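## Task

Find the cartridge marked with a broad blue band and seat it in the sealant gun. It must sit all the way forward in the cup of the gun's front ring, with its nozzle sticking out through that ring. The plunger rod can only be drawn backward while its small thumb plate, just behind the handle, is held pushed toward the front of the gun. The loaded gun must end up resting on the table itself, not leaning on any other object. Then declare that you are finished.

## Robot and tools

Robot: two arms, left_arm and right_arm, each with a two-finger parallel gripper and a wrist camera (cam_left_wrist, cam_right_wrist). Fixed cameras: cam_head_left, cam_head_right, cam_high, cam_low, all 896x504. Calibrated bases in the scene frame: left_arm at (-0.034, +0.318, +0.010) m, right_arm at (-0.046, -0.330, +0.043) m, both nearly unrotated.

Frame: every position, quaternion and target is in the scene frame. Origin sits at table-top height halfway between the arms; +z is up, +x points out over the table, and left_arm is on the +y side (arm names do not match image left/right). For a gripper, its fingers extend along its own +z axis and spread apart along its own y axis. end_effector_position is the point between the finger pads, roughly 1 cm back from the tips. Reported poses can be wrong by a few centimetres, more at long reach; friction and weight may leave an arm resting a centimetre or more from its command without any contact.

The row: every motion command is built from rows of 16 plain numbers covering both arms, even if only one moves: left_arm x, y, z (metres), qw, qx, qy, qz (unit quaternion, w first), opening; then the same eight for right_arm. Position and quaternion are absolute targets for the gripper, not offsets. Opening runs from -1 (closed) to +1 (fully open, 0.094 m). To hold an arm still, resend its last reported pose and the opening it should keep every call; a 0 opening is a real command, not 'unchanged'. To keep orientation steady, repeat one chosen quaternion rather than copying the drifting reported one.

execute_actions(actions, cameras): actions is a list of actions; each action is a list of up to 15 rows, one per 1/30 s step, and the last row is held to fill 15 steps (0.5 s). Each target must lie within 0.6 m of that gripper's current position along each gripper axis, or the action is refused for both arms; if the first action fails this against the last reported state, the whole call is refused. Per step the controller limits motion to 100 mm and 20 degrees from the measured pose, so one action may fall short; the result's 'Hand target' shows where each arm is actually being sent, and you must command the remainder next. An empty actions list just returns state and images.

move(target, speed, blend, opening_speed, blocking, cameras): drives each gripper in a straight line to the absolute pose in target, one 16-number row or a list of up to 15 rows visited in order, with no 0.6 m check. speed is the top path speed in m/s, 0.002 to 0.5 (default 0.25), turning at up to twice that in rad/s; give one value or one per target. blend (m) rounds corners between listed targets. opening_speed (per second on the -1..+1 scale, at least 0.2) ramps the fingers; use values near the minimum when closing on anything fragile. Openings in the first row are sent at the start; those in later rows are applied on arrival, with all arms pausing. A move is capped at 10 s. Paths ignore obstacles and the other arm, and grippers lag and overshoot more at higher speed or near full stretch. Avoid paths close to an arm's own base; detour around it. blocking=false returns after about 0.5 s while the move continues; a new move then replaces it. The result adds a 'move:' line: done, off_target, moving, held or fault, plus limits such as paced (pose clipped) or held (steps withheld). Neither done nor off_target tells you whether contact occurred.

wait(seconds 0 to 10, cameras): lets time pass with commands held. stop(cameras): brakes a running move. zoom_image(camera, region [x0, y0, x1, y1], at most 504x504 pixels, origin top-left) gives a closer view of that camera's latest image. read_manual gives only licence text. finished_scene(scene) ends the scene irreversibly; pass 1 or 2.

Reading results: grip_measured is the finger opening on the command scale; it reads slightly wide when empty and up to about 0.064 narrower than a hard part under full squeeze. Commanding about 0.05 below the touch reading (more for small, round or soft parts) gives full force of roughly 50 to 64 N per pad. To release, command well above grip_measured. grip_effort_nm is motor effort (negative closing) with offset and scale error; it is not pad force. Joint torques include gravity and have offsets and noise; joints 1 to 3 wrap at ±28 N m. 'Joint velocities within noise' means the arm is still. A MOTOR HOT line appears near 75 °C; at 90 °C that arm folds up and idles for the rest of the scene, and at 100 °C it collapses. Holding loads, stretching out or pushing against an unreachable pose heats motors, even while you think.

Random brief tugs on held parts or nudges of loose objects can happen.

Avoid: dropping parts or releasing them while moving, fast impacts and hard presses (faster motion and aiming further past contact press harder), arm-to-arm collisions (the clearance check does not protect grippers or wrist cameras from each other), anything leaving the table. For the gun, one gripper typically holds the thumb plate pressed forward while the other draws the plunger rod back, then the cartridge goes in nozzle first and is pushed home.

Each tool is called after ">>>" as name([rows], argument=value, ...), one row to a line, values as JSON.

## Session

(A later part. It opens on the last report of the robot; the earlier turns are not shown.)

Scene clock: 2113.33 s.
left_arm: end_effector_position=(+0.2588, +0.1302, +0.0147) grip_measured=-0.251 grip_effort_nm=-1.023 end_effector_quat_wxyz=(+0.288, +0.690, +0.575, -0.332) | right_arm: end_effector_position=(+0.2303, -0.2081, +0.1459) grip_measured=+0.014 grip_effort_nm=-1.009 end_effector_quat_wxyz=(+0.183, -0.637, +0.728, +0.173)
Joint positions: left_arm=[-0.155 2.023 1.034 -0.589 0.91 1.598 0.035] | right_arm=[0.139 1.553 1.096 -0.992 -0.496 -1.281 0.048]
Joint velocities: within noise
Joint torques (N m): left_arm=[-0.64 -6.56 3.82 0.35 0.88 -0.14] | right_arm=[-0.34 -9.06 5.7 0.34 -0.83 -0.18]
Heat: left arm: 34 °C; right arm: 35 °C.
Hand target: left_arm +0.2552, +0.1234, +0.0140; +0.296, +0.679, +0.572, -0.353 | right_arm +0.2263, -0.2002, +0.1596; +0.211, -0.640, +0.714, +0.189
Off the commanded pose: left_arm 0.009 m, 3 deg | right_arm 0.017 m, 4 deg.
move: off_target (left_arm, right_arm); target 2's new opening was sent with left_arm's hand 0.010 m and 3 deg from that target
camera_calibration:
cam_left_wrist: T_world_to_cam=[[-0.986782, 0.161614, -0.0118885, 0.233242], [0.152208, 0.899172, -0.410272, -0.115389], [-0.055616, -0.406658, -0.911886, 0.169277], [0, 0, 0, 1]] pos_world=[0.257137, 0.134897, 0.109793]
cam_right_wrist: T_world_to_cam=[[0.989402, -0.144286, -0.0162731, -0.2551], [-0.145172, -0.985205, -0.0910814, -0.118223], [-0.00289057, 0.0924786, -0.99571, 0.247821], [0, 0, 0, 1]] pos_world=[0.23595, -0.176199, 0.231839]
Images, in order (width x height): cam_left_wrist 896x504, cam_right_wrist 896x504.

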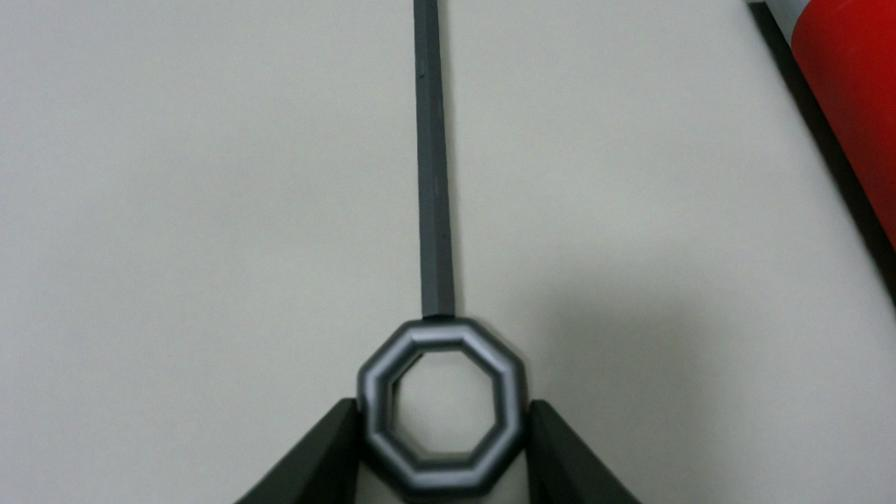

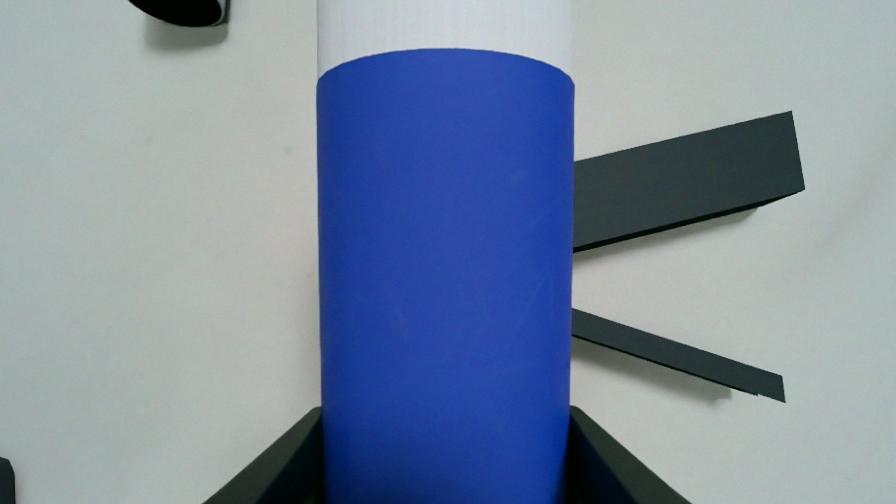

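>>> move(target=[0.2548, 0.1235, 0.014, 0.2968, 0.6796, 0.5702, -0.3537, -0.6, 0.221, -0.221, 0.092, 0.2349, -0.6377, 0.7020, 0.2134, -0.2], speed=0.08)

>>> zoom_image(camera="cam_low", region=[80, 170, 340, 360])

>>> zoom_image(camera="cam_high", region=[480, 220, 680, 370])

Scene clock: 2153.03 s.
left_arm: end_effector_position=(+0.2587, +0.1300, +0.0149) grip_measured=-0.251 grip_effort_nm=-1.018 end_effector_quat_wxyz=(+0.288, +0.690, +0.575, -0.333) | right_arm: end_effector_position=(+0.2090, -0.2337, +0.0831) grip_measured=+0.014 grip_effort_nm=-1.009 end_effector_quat_wxyz=(+0.185, -0.627, +0.729, +0.203)
Joint positions: left_arm=[-0.155 2.023 1.034 -0.589 0.911 1.598 0.035] | right_arm=[0.016 1.607 0.868 -0.813 -0.556 -1.413 0.048]
Joint velocities: within noise
Joint torques (N m): left_arm=[-0.35 -6.54 3.93 0.3 0.87 -0.05] | right_arm=[-0.61 -5.93 5.63 0.76 -1.07 -0.4]
Heat: left arm: 34 °C; right arm: 35 °C.
Hand target: left_arm +0.2548, +0.1238, +0.0142; +0.296, +0.680, +0.570, -0.354 | right_arm +0.2204, -0.2232, +0.0929; +0.234, -0.636, +0.704, +0.212
Off the commanded pose: left_arm 0.008 m, 3 deg | right_arm 0.020 m, 7 deg.
move: off_target (left_arm, right_arm)
camera_calibration:
cam_left_wrist: T_world_to_cam=[[-0.986787, 0.161587, -0.011896, 0.233252], [0.152101, 0.898551, -0.41167, -0.115018], [-0.0558312, -0.40804, -0.911255, 0.169631], [0, 0, 0, 1]] pos_world=[0.257135, 0.134875, 0.110002]
cam_right_wrist: T_world_to_cam=[[0.987158, -0.146964, -0.062623, -0.235045], [-0.15421, -0.978993, -0.133386, -0.145394], [-0.0417045, 0.14133, -0.989084, 0.206513], [0, 0, 0, 1]] pos_world=[0.218217, -0.206069, 0.170146]

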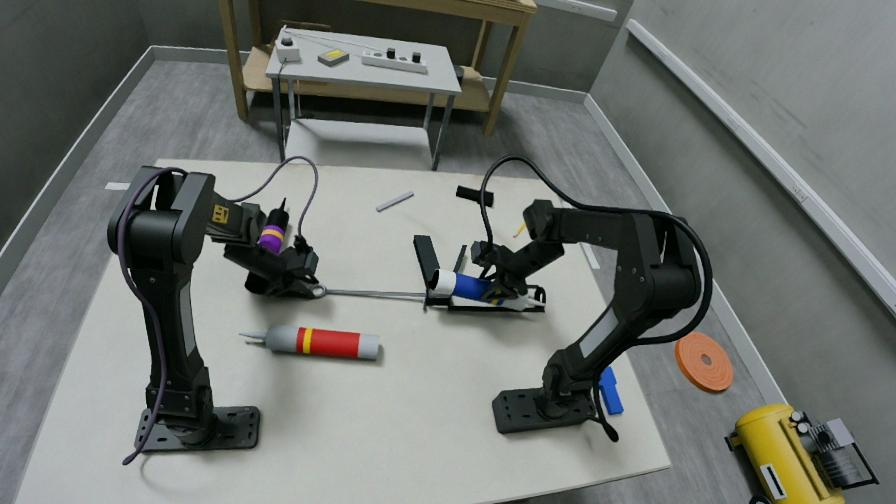

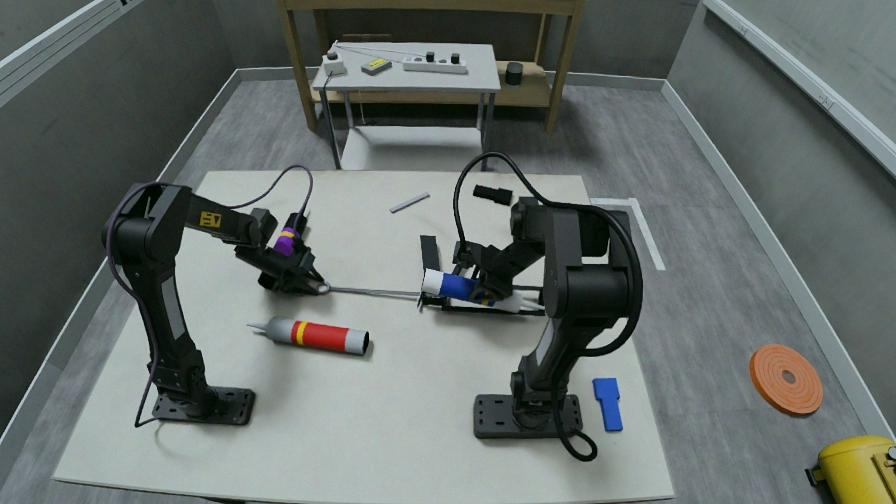

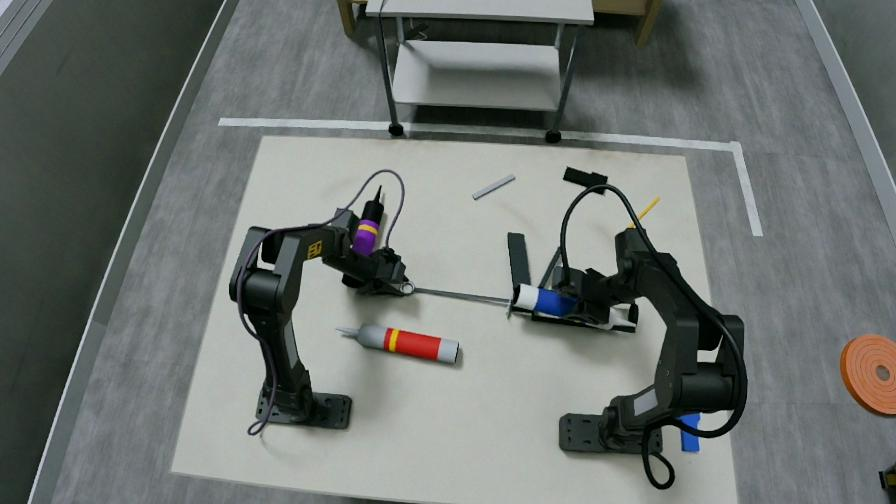

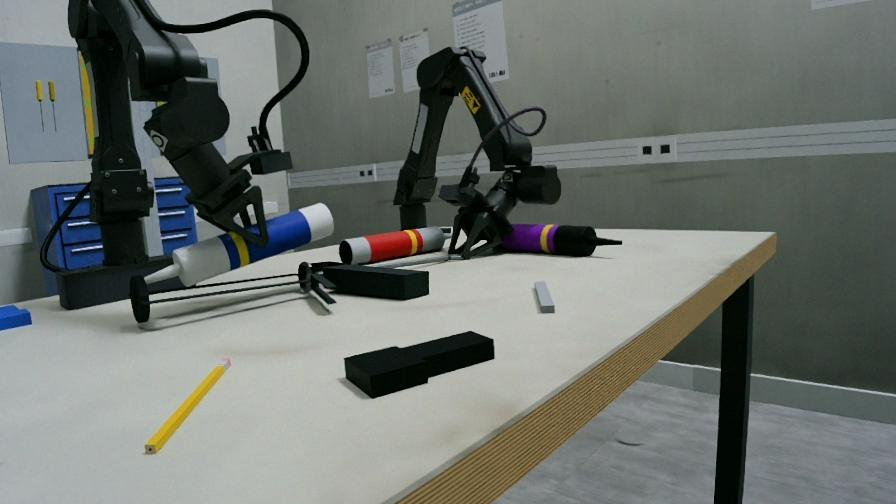

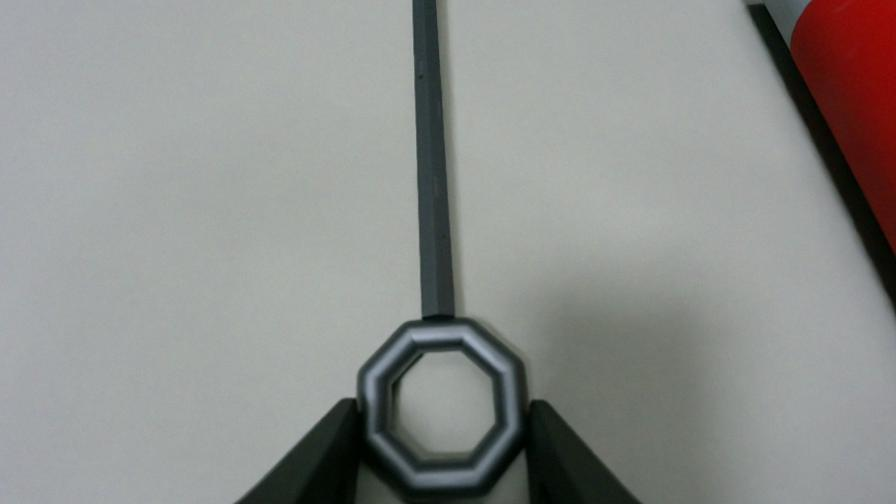

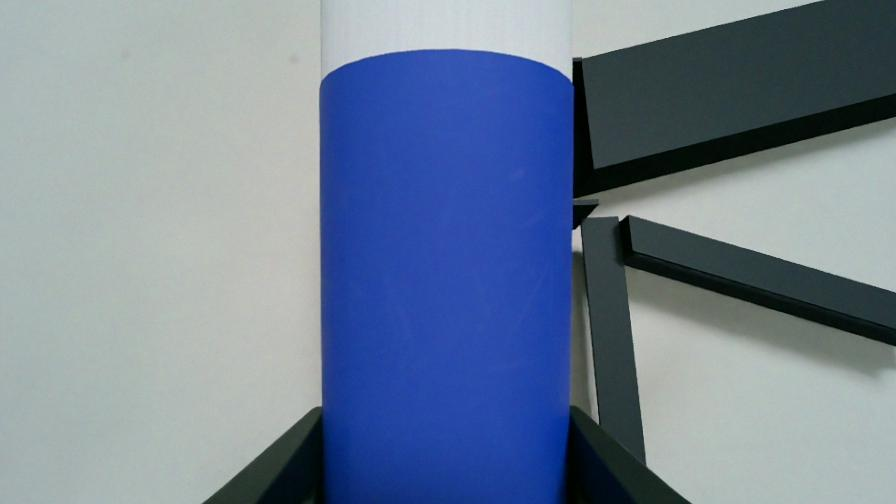

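Scaled by 1.938 from the camera's 896x504 image, which has a finer 1280x720 frame.

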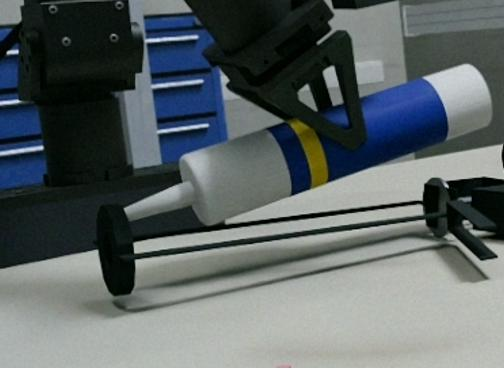

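Scaled by 2.520 from the camera's 896x504 image, which has a finer 1280x720 frame.

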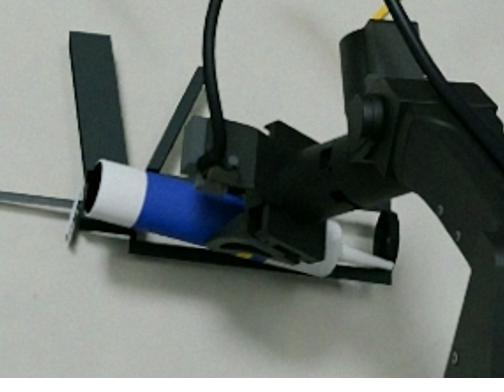

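>>> move(target=[0.2548, 0.1235, 0.014, 0.2968, 0.6796, 0.5702, -0.3537, -0.6, 0.234, -0.221, 0.084, 0.2357, -0.6521, 0.6847, 0.2245, -0.2], speed=0.06, cameras=["cam_high","cam_low","cam_right_wrist","cam_head_right"])

>>> zoom_image(camera="cam_low", region=[110, 190, 270, 340])

>>> zoom_image(camera="cam_high", region=[500, 220, 660, 340])

>>> zoom_image(camera="cam_head_right", region=[400, 220, 580, 350])

Scene clock: 2180.03 s.
left_arm: end_effector_position=(+0.2590, +0.1291, +0.0173) grip_measured=-0.251 grip_effort_nm=-1.018 end_effector_quat_wxyz=(+0.292, +0.684, +0.576, -0.339) | right_arm: end_effector_position=(+0.2099, -0.2318, +0.0700) grip_measured=+0.014 grip_effort_nm=-1.009 end_effector_quat_wxyz=(+0.176, -0.637, +0.716, +0.225)
Joint positions: left_arm=[-0.152 2.023 1.034 -0.589 0.928 1.59 0.035] | right_arm=[0.01 1.691 0.889 -0.813 -0.579 -1.471 0.048]
Joint velocities: within noise
Joint torques (N m): left_arm=[-0.66 -6.53 3.86 0.32 0.72 -0.07] | right_arm=[-0.62 -5.9 8.66 0.56 -1.03 -0.53]
Heat: left arm: 33 °C; right arm: 35 °C.
Hand target: left_arm +0.2553, +0.1245, +0.0143; +0.296, +0.676, +0.574, -0.355 | right_arm +0.2323, -0.2224, +0.0851; +0.234, -0.653, +0.685, +0.223
Off the commanded pose: left_arm 0.008 m, 2 deg | right_arm 0.030 m, 8 deg.
move: off_target (right_arm)
camera_calibration:
cam_right_wrist: T_world_to_cam=[[0.98998, -0.102825, -0.0967851, -0.224456], [-0.116822, -0.981411, -0.152267, -0.152222], [-0.0793291, 0.162048, -0.983589, 0.205707], [0, 0, 0, 1]] pos_world=[0.220743, -0.205807, 0.157428]
Images, in order (width x height): cam_head_right 896x504, cam_high 896x504, cam_low 896x504, cam_right_wrist 896x504.

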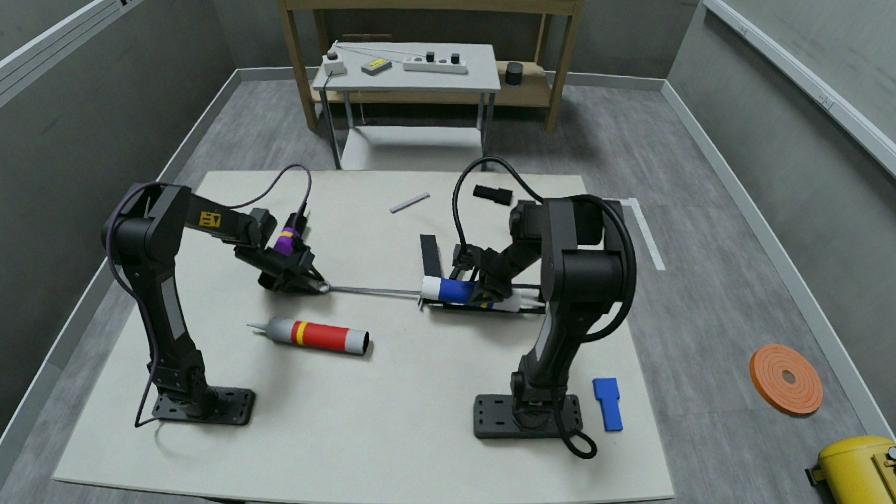

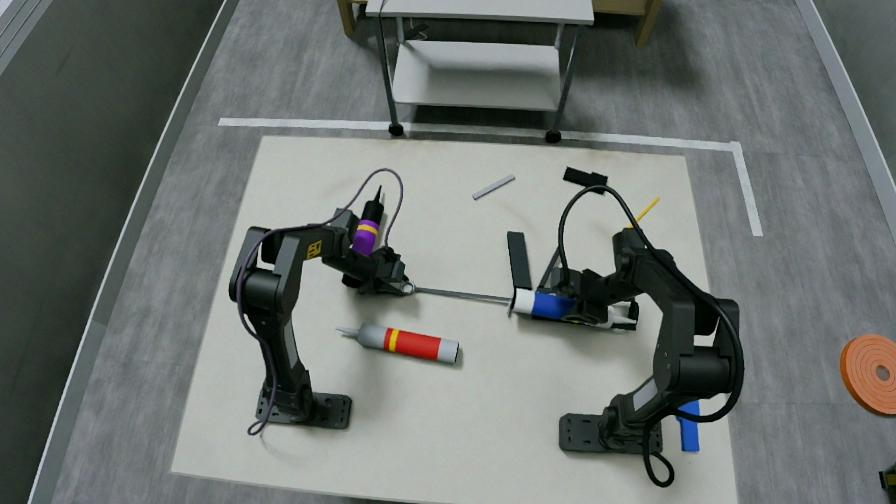

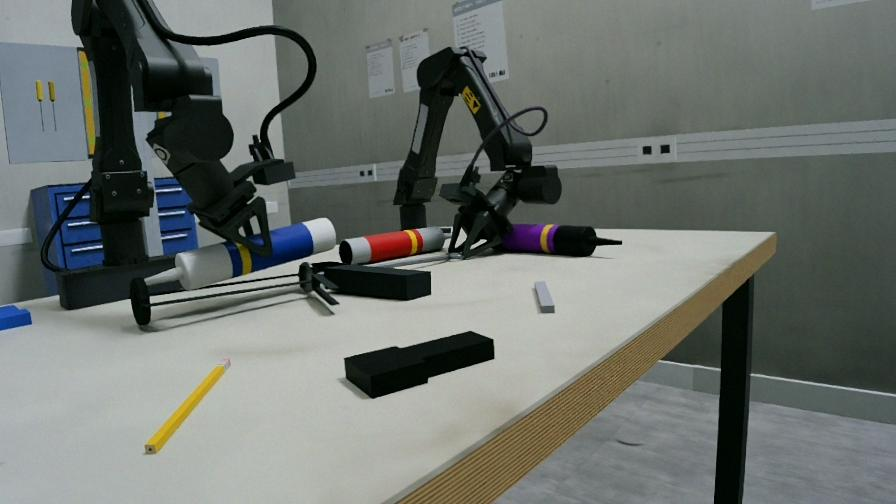

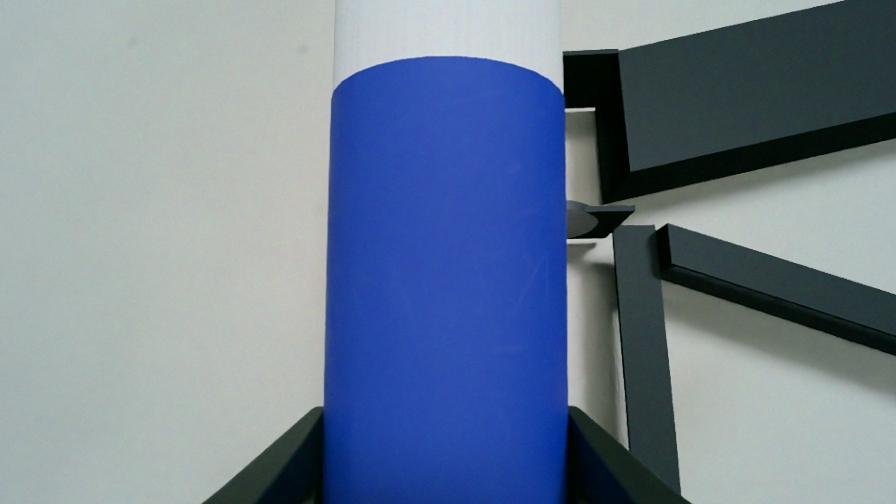

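Scaled by 3.150 from the camera's 896x504 image, which has a finer 1280x720 frame.

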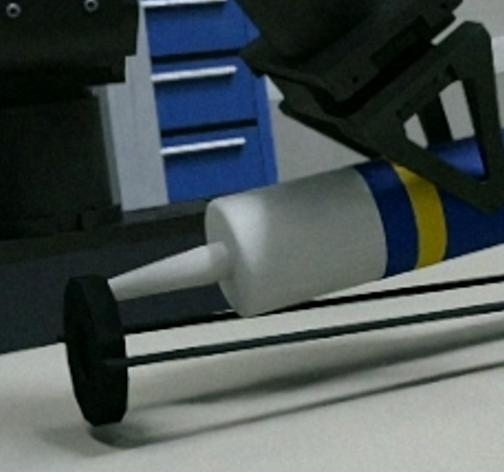

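Scaled by 3.150 from the camera's 896x504 image, which has a finer 1280x720 frame.

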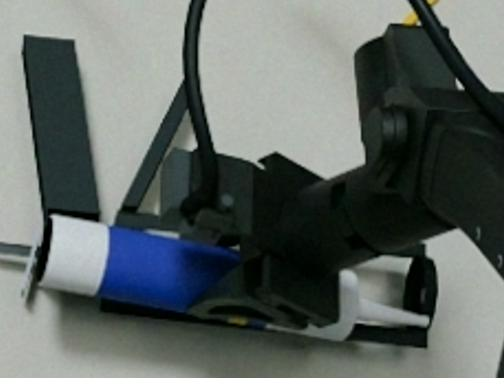

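Scaled by 2.800 from the camera's 896x504 image, which has a finer 1280x720 frame.

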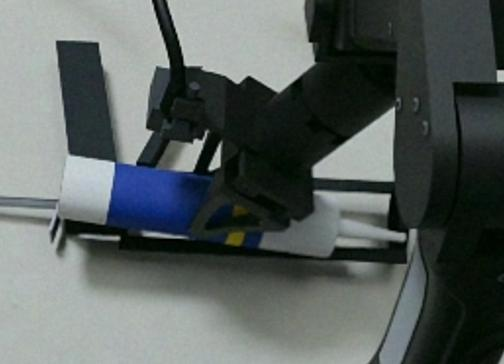

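>>> execute_actions(actions=[])

Scene clock: 2222.87 s.
left_arm: end_effector_position=(+0.2590, +0.1291, +0.0173) grip_measured=-0.251 grip_effort_nm=-1.023 end_effector_quat_wxyz=(+0.292, +0.684, +0.576, -0.339) | right_arm: end_effector_position=(+0.2099, -0.2318, +0.0700) grip_measured=+0.014 grip_effort_nm=-1.009 end_effector_quat_wxyz=(+0.176, -0.637, +0.716, +0.225)
Joint positions: left_arm=[-0.152 2.023 1.034 -0.589 0.928 1.59 0.035] | right_arm=[0.01 1.691 0.889 -0.813 -0.579 -1.471 0.048]
Joint velocities: within noise
Joint torques (N m): left_arm=[-0.49 -6.56 3.84 0.28 0.73 -0.05] | right_arm=[-0.64 -5.89 8.66 0.56 -1.03 -0.54]
Heat: left arm: 33 °C; right arm: 35 °C.
Hand target: left_arm +0.2553, +0.1245, +0.0143; +0.296, +0.676, +0.574, -0.355 | right_arm +0.2323, -0.2224, +0.0851; +0.234, -0.653, +0.685, +0.223
Tool commands: left_gripper/opening=-0.6 right_gripper/opening=-0.2
Off the commanded pose: left_arm 0.008 m, 2 deg | right_arm 0.030 m, 8 deg.
camera_calibration:
cam_left_wrist: T_world_to_cam=[[-0.988097, 0.153723, -0.00583462, 0.234983], [0.141468, 0.893119, -0.426997, -0.109548], [-0.060428, -0.422739, -0.904234, 0.174427], [0, 0, 0, 1]] pos_world=[0.258223, 0.135454, 0.112317]
cam_right_wrist: T_world_to_cam=[[0.98998, -0.102825, -0.0967851, -0.224456], [-0.116822, -0.981411, -0.152267, -0.152222], [-0.0793291, 0.162048, -0.983589, 0.205707], [0, 0, 0, 1]] pos_world=[0.220743, -0.205807, 0.157428]

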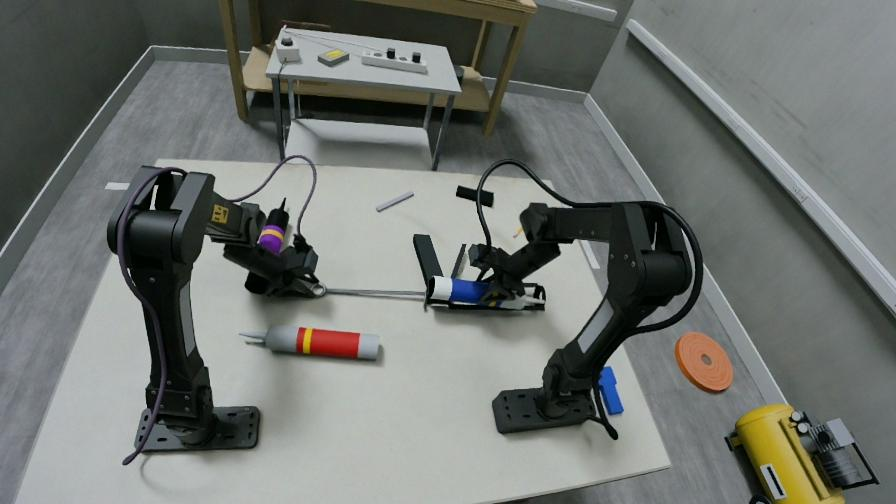

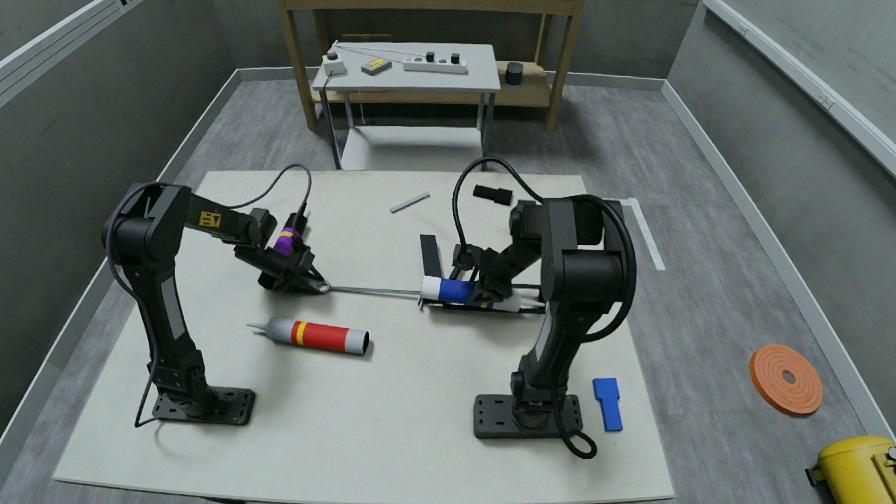

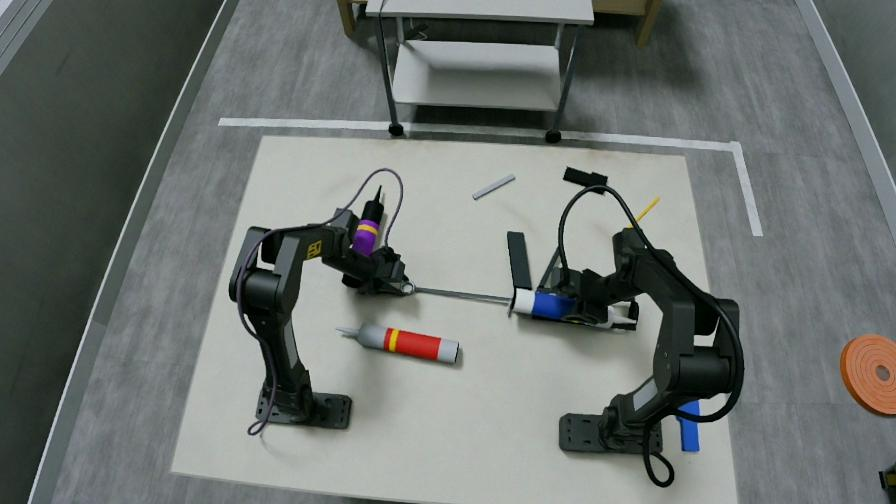

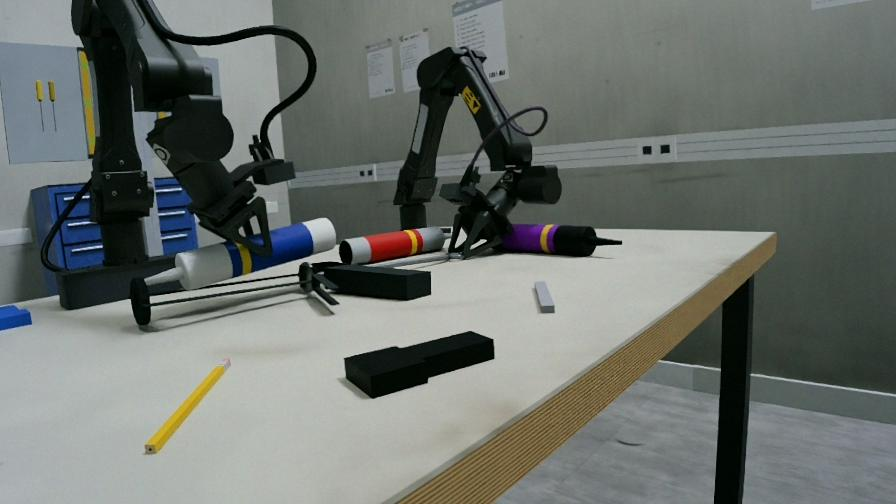

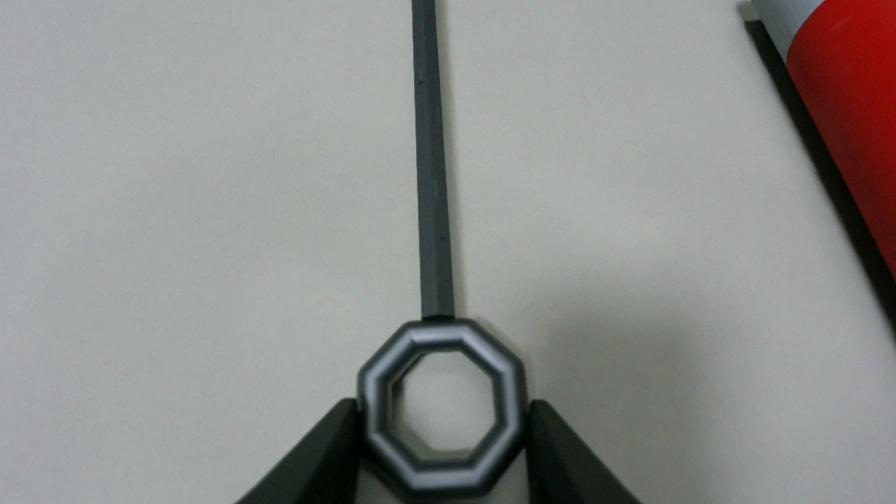

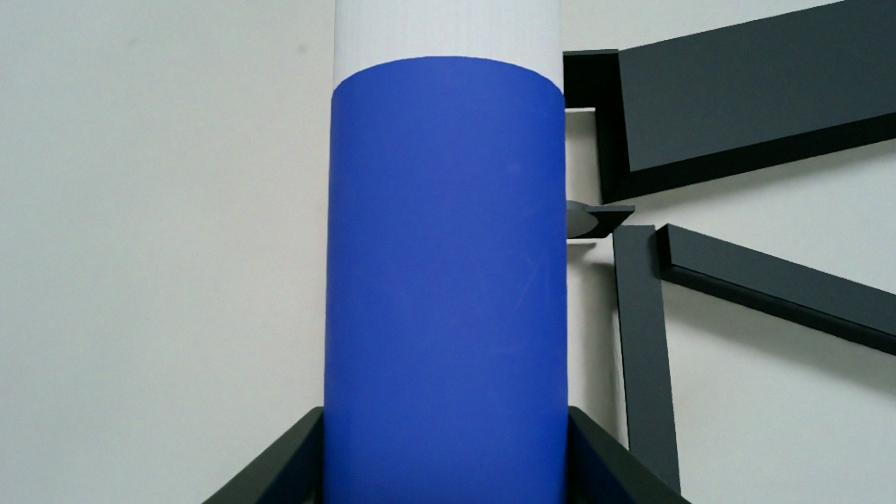

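>>> move([
  [0.2548,0.1235,0.014,0.2968,0.6796,0.5702,-0.3537,-0.6,0.238,-0.205,0.092,0.226,-0.6486,0.6956,0.2108,-0.2],
  [0.2548,0.1235,0.014,0.2968,0.6796,0.5702,-0.3537,-0.6,0.240,-0.213,0.086,0.226,-0.6486,0.6956,0.2108,-0.2],
], speed=0.06, cameras=["cam_high","cam_low","cam_head_right","cam_right_wrist"])

>>> zoom_image(camera="cam_low", region=[110, 190, 350, 340])

>>> zoom_image(camera="cam_high", region=[500, 220, 660, 340])

>>> zoom_image(camera="cam_head_right", region=[400, 220, 580, 350])

Scene clock: 2244.03 s.
left_arm: end_effector_position=(+0.2593, +0.1292, +0.0171) grip_measured=-0.251 grip_effort_nm=-1.018 end_effector_quat_wxyz=(+0.292, +0.684, +0.576, -0.338) | right_arm: end_effector_position=(+0.2251, -0.2189, +0.0737) grip_measured=+0.014 grip_effort_nm=-1.009 end_effector_quat_wxyz=(-0.194, +0.652, -0.703, -0.209)
Joint positions: left_arm=[-0.152 2.023 1.034 -0.587 0.927 1.59 0.035] | right_arm=[0.058 1.698 0.914 -0.758 -0.579 -1.442 0.048]
Joint velocities: within noise
Joint torques (N m): left_arm=[-0.73 -6.53 3.79 0.32 0.71 0.06] | right_arm=[-0.58 -6.49 8.25 0.41 -0.69 0]
Heat: left arm: 33 °C; right arm: 35 °C.
Hand target: left_arm +0.2548, +0.1239, +0.0140; +0.296, +0.680, +0.570, -0.353 | right_arm +0.2397, -0.2136, +0.0856; -0.226, +0.650, -0.695, -0.210
Off the commanded pose: left_arm 0.008 m, 2 deg | right_arm 0.020 m, 4 deg.
move: off_target (right_arm)
camera_calibration:
cam_right_wrist: T_world_to_cam=[[0.996027, -0.0797718, -0.0395867, -0.238405], [-0.085099, -0.983588, -0.159102, -0.144302], [-0.0262451, 0.161839, -0.986468, 0.196593], [0, 0, 0, 1]] pos_world=[0.230337, -0.192768, 0.161537]
Images, in order (width x height): cam_head_right 896x504, cam_high 896x504, cam_low 896x504, cam_right_wrist 896x504.

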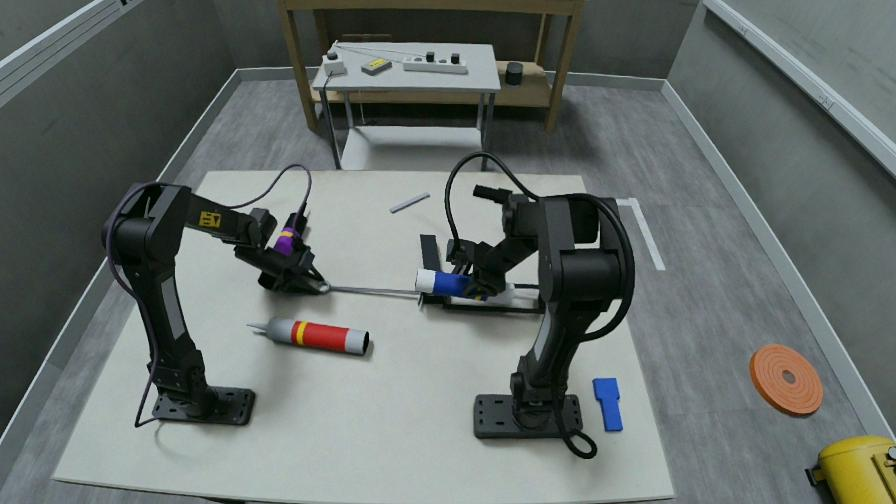

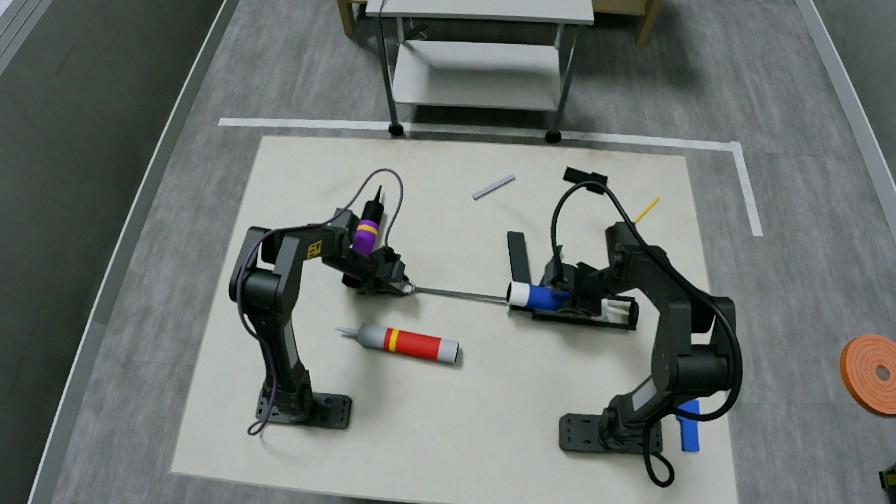

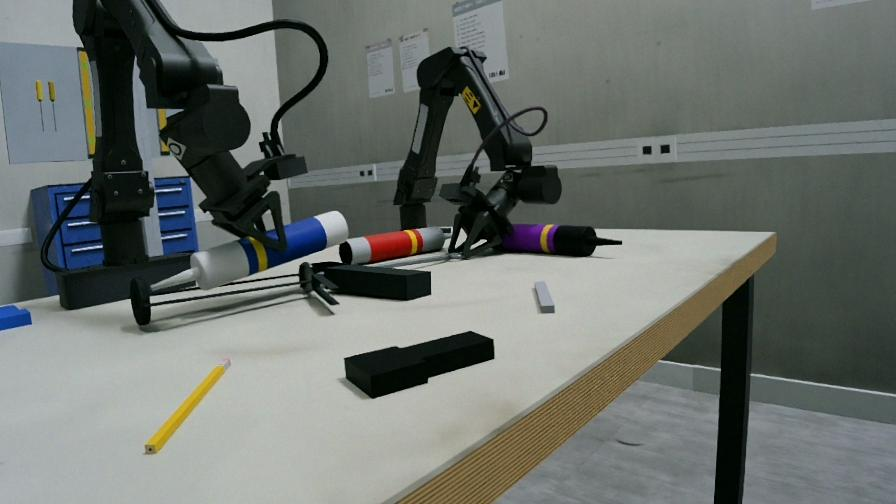

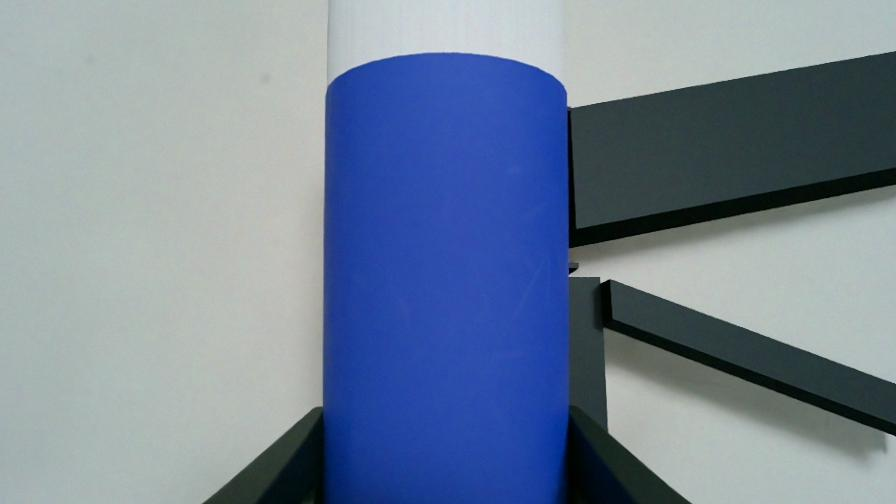

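Scaled by 2.100 from the camera's 896x504 image, which has a finer 1280x720 frame.

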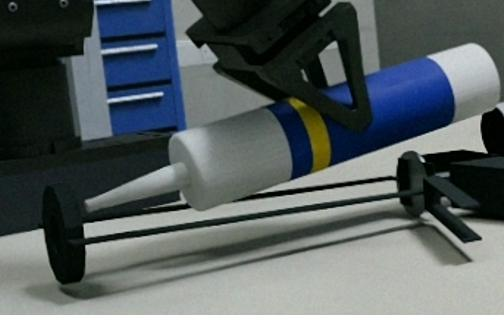

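Scaled by 3.150 from the camera's 896x504 image, which has a finer 1280x720 frame.

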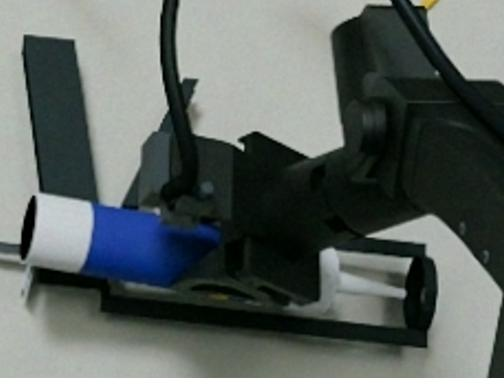

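Scaled by 2.800 from the camera's 896x504 image, which has a finer 1280x720 frame.

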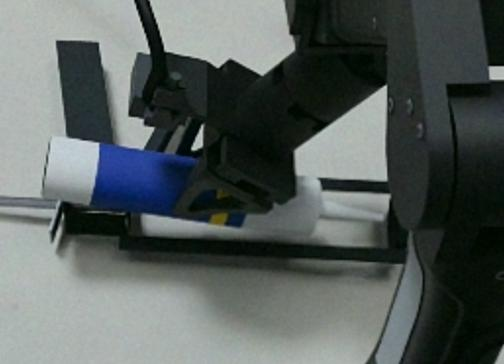

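>>> move(target=[0.2548,0.1235,0.014,0.2968,0.6796,0.5702,-0.3537,-0.6,0.239,-0.223,0.0745,0.226,-0.6486,0.6956,0.2108,-0.2], speed=0.04, cameras=["cam_high","cam_low","cam_head_right"])

>>> zoom_image(camera="cam_low", region=[110, 240, 230, 340])

>>> zoom_image(camera="cam_high", region=[580, 270, 660, 340])

>>> zoom_image(camera="cam_head_right", region=[400, 220, 580, 350])

Scene clock: 2290.33 s.
left_arm: end_effector_position=(+0.2593, +0.1292, +0.0171) grip_measured=-0.252 grip_effort_nm=-1.018 end_effector_quat_wxyz=(+0.292, +0.684, +0.576, -0.338) | right_arm: end_effector_position=(+0.2318, -0.2285, +0.0679) grip_measured=+0.014 grip_effort_nm=-1.013 end_effector_quat_wxyz=(-0.200, +0.647, -0.707, -0.204)
Joint positions: left_arm=[-0.152 2.023 1.034 -0.587 0.927 1.59 0.035] | right_arm=[0.022 1.721 0.914 -0.735 -0.579 -1.464 0.048]
Joint velocities: within noise
Joint torques (N m): left_arm=[-0.72 -6.56 3.69 0.29 0.71 0] | right_arm=[-0.55 -6.64 6.2 0.41 -0.74 -0.18]
Heat: left arm: 33 °C; right arm: 35 °C.
Hand target: left_arm +0.2547, +0.1237, +0.0142; +0.296, +0.680, +0.570, -0.354 | right_arm +0.2390, -0.2232, +0.0750; +0.226, -0.649, +0.696, +0.210
Off the commanded pose: left_arm 0.008 m, 2 deg | right_arm 0.011 m, 3 deg.
move: off_target (right_arm)
Images, in order (width x height): cam_head_right 896x504, cam_high 896x504, cam_low 896x504.

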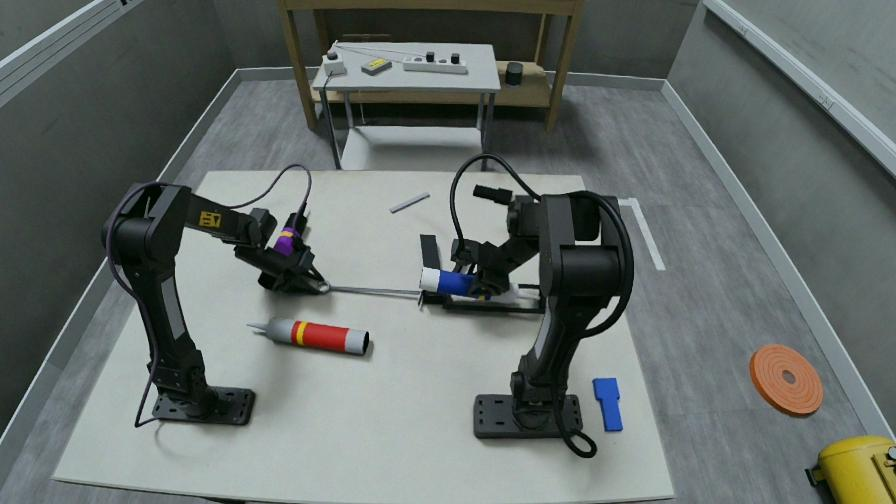

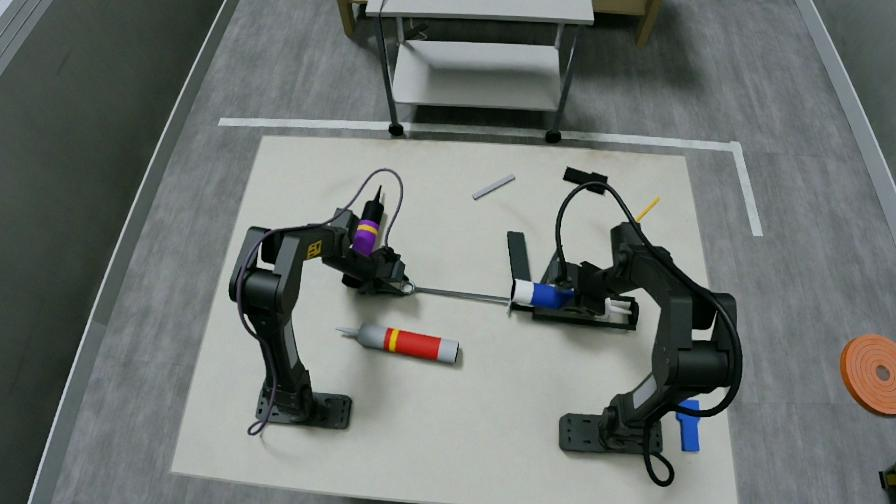

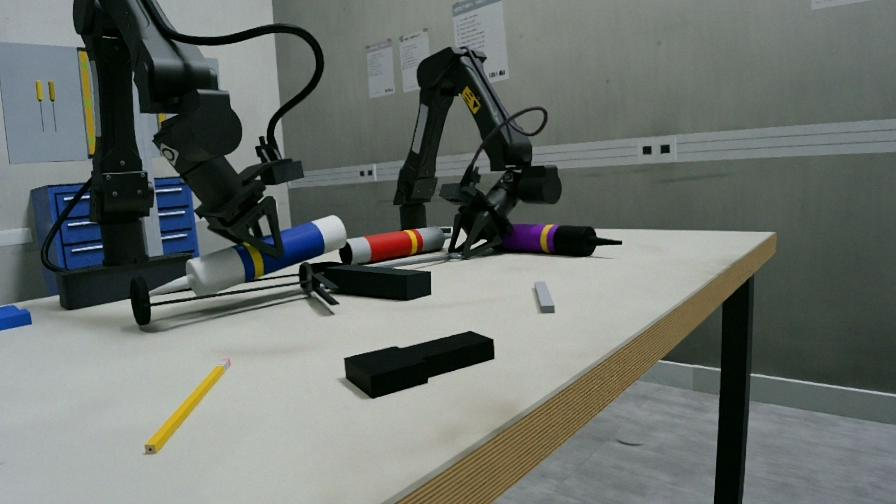

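Scaled by 4.200 from the camera's 896x504 image, which has a finer 1280x720 frame.

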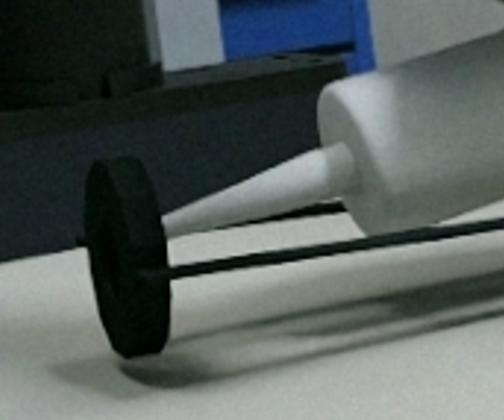

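Scaled by 6.300 from the camera's 896x504 image, which has a finer 1280x720 frame.

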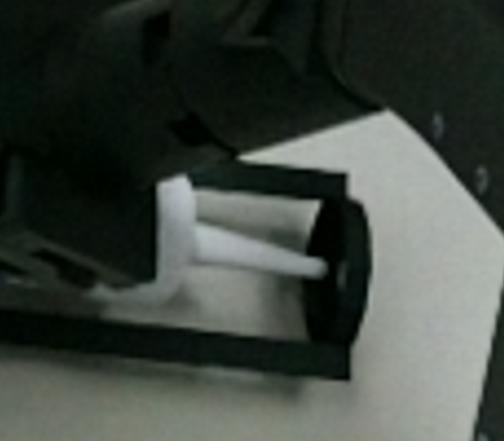

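Scaled by 2.800 from the camera's 896x504 image, which has a finer 1280x720 frame.

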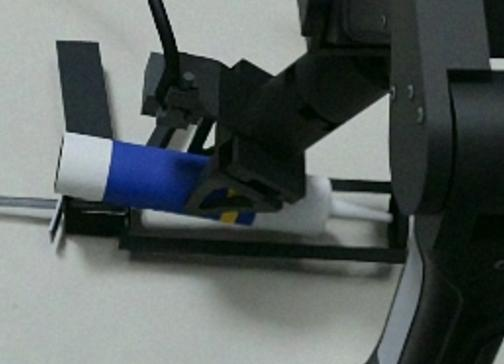

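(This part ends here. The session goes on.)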